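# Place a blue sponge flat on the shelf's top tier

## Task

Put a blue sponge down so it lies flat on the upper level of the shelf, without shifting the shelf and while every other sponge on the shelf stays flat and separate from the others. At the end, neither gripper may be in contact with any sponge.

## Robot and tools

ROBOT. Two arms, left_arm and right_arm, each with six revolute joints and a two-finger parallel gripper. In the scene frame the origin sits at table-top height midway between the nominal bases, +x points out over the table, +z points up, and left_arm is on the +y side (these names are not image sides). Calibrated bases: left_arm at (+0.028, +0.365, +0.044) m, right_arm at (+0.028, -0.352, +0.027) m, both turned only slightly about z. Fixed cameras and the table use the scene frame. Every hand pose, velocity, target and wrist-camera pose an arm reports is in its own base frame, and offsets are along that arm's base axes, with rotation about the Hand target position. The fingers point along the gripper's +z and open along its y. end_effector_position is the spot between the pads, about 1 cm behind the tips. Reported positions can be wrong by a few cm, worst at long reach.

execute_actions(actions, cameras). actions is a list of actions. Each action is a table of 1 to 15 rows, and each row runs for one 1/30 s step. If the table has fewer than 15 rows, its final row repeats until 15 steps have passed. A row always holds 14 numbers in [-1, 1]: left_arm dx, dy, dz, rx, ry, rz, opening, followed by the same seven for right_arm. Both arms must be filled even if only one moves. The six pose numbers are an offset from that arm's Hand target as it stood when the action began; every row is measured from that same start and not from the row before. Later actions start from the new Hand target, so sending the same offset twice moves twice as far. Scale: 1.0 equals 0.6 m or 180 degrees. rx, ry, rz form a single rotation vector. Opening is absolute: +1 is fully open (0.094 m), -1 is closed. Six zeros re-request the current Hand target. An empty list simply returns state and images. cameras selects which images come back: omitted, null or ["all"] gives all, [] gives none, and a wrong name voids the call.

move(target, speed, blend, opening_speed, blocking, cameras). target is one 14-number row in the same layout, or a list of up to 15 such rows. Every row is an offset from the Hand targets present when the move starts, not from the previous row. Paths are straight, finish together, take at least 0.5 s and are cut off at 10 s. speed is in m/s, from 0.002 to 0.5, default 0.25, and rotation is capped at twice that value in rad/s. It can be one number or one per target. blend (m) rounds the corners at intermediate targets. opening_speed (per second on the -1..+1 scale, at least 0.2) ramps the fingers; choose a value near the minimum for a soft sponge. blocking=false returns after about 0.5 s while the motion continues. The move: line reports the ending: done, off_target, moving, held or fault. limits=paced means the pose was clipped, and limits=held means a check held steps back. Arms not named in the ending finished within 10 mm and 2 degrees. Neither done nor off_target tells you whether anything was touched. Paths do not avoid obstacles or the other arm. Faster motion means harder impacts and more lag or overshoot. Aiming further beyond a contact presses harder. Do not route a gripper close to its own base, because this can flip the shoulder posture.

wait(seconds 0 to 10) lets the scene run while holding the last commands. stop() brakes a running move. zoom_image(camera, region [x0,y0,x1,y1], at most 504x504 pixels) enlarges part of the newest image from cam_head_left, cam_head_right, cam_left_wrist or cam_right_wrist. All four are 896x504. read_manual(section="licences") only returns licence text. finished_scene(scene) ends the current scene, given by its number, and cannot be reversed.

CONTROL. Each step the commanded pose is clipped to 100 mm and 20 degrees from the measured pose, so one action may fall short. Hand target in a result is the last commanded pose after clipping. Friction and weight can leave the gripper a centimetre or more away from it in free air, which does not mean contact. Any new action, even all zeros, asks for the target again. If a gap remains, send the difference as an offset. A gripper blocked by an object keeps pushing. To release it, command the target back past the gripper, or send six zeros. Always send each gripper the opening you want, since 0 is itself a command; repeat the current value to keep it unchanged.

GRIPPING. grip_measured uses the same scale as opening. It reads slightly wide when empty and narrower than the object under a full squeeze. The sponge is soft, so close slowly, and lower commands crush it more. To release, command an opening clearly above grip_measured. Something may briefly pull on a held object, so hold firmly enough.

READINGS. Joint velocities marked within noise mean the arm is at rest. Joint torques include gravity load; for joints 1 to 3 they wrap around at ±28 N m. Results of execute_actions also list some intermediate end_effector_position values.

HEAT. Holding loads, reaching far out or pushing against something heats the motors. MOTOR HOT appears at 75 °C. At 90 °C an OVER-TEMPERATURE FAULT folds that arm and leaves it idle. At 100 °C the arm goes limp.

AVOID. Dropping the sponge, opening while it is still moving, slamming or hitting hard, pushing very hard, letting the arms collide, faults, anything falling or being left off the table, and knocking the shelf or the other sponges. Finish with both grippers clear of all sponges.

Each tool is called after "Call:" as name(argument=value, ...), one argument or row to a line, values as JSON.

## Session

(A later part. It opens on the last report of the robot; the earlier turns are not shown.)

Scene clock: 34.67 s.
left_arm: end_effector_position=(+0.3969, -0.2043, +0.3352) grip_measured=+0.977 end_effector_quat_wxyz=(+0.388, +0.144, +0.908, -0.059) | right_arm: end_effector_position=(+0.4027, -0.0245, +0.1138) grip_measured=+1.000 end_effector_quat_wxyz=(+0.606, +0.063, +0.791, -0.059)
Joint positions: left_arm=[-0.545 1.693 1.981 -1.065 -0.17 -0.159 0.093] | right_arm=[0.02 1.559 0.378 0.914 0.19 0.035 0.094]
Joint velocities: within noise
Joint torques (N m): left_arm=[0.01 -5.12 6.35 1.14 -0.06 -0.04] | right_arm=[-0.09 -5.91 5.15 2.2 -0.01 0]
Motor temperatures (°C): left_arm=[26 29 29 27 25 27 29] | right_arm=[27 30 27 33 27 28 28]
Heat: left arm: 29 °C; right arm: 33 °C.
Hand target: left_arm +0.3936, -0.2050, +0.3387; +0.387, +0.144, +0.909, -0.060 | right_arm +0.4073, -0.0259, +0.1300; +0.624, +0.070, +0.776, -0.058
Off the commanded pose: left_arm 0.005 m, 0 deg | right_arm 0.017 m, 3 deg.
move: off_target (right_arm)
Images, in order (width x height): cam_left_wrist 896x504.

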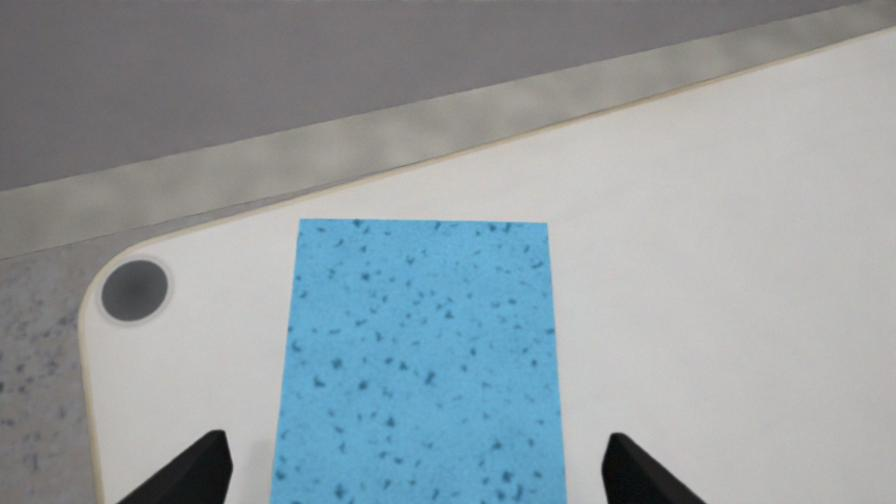

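Call:
move(
  target=[
    [-0.06,0.02,0.10,0,0,0,1,0,0,0,0,0,0,1],
    [-0.2,0.06,0.15,0,0,0,1,0,0,0,0,0,0,1],
  ],
  blend=[0.03,0],
  speed=0.15,
  cameras=["cam_left_wrist","cam_head_right"],
)

Scene clock: 36.97 s.
left_arm: end_effector_position=(+0.2793, -0.1797, +0.4224) grip_measured=+0.997 end_effector_quat_wxyz=(+0.392, +0.155, +0.904, -0.072) | right_arm: end_effector_position=(+0.4027, -0.0245, +0.1138) grip_measured=+1.000 end_effector_quat_wxyz=(+0.606, +0.063, +0.791, -0.059)
Joint positions: left_arm=[-0.714 1.566 2.316 -1.533 -0.262 -0.264 0.094] | right_arm=[0.02 1.559 0.378 0.914 0.19 0.035 0.094]
Joint velocities: within noise
Joint torques (N m): left_arm=[-0.4 -3.47 4.89 1.05 -0.32 -0.08] | right_arm=[-0.1 -5.91 5.15 2.2 -0.01 0]
Motor temperatures (°C): left_arm=[26 29 30 27 25 27 29] | right_arm=[27 30 27 34 27 28 28]
Heat: left arm: 30 °C; right arm: 34 °C.
Hand target: left_arm +0.2736, -0.1690, +0.4287; +0.387, +0.144, +0.909, -0.060 | right_arm +0.4073, -0.0259, +0.1300; +0.624, +0.070, +0.776, -0.058
Off the commanded pose: left_arm 0.014 m, 2 deg | right_arm 0.017 m, 3 deg.
joint sent to its limit (left arm) — joint 4 (wrist pitch), lower limit. The joint targets are off in position, not in orientation.
move: off_target (left_arm, right_arm)
Images, in order (width x height): cam_head_right 896x504, cam_left_wrist 896x504.

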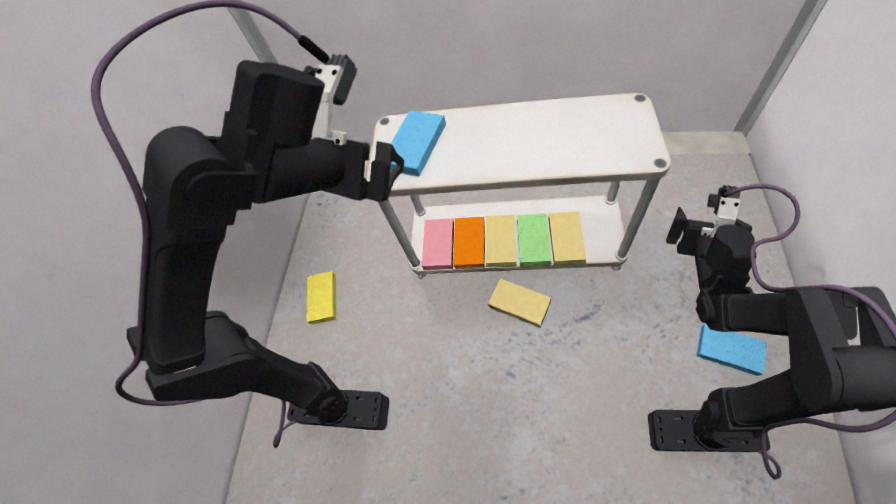

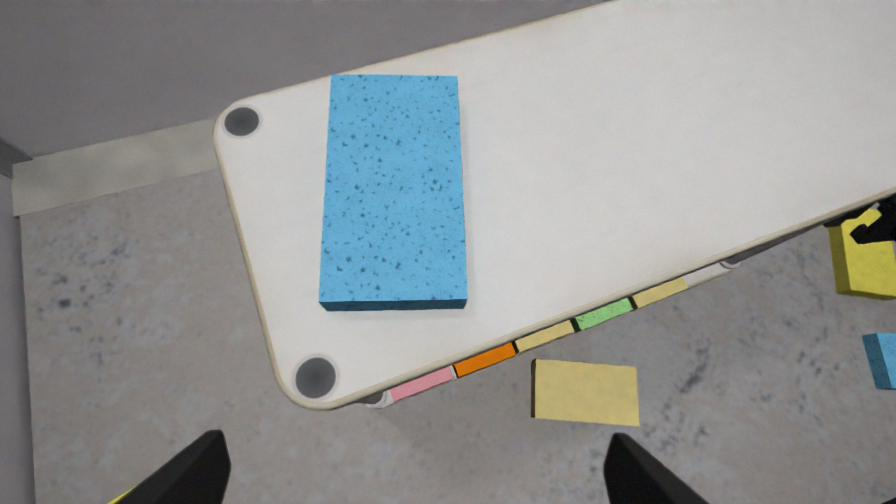

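Call:
finished_scene(
  scene=3,
)

The scene is finished: the task was done.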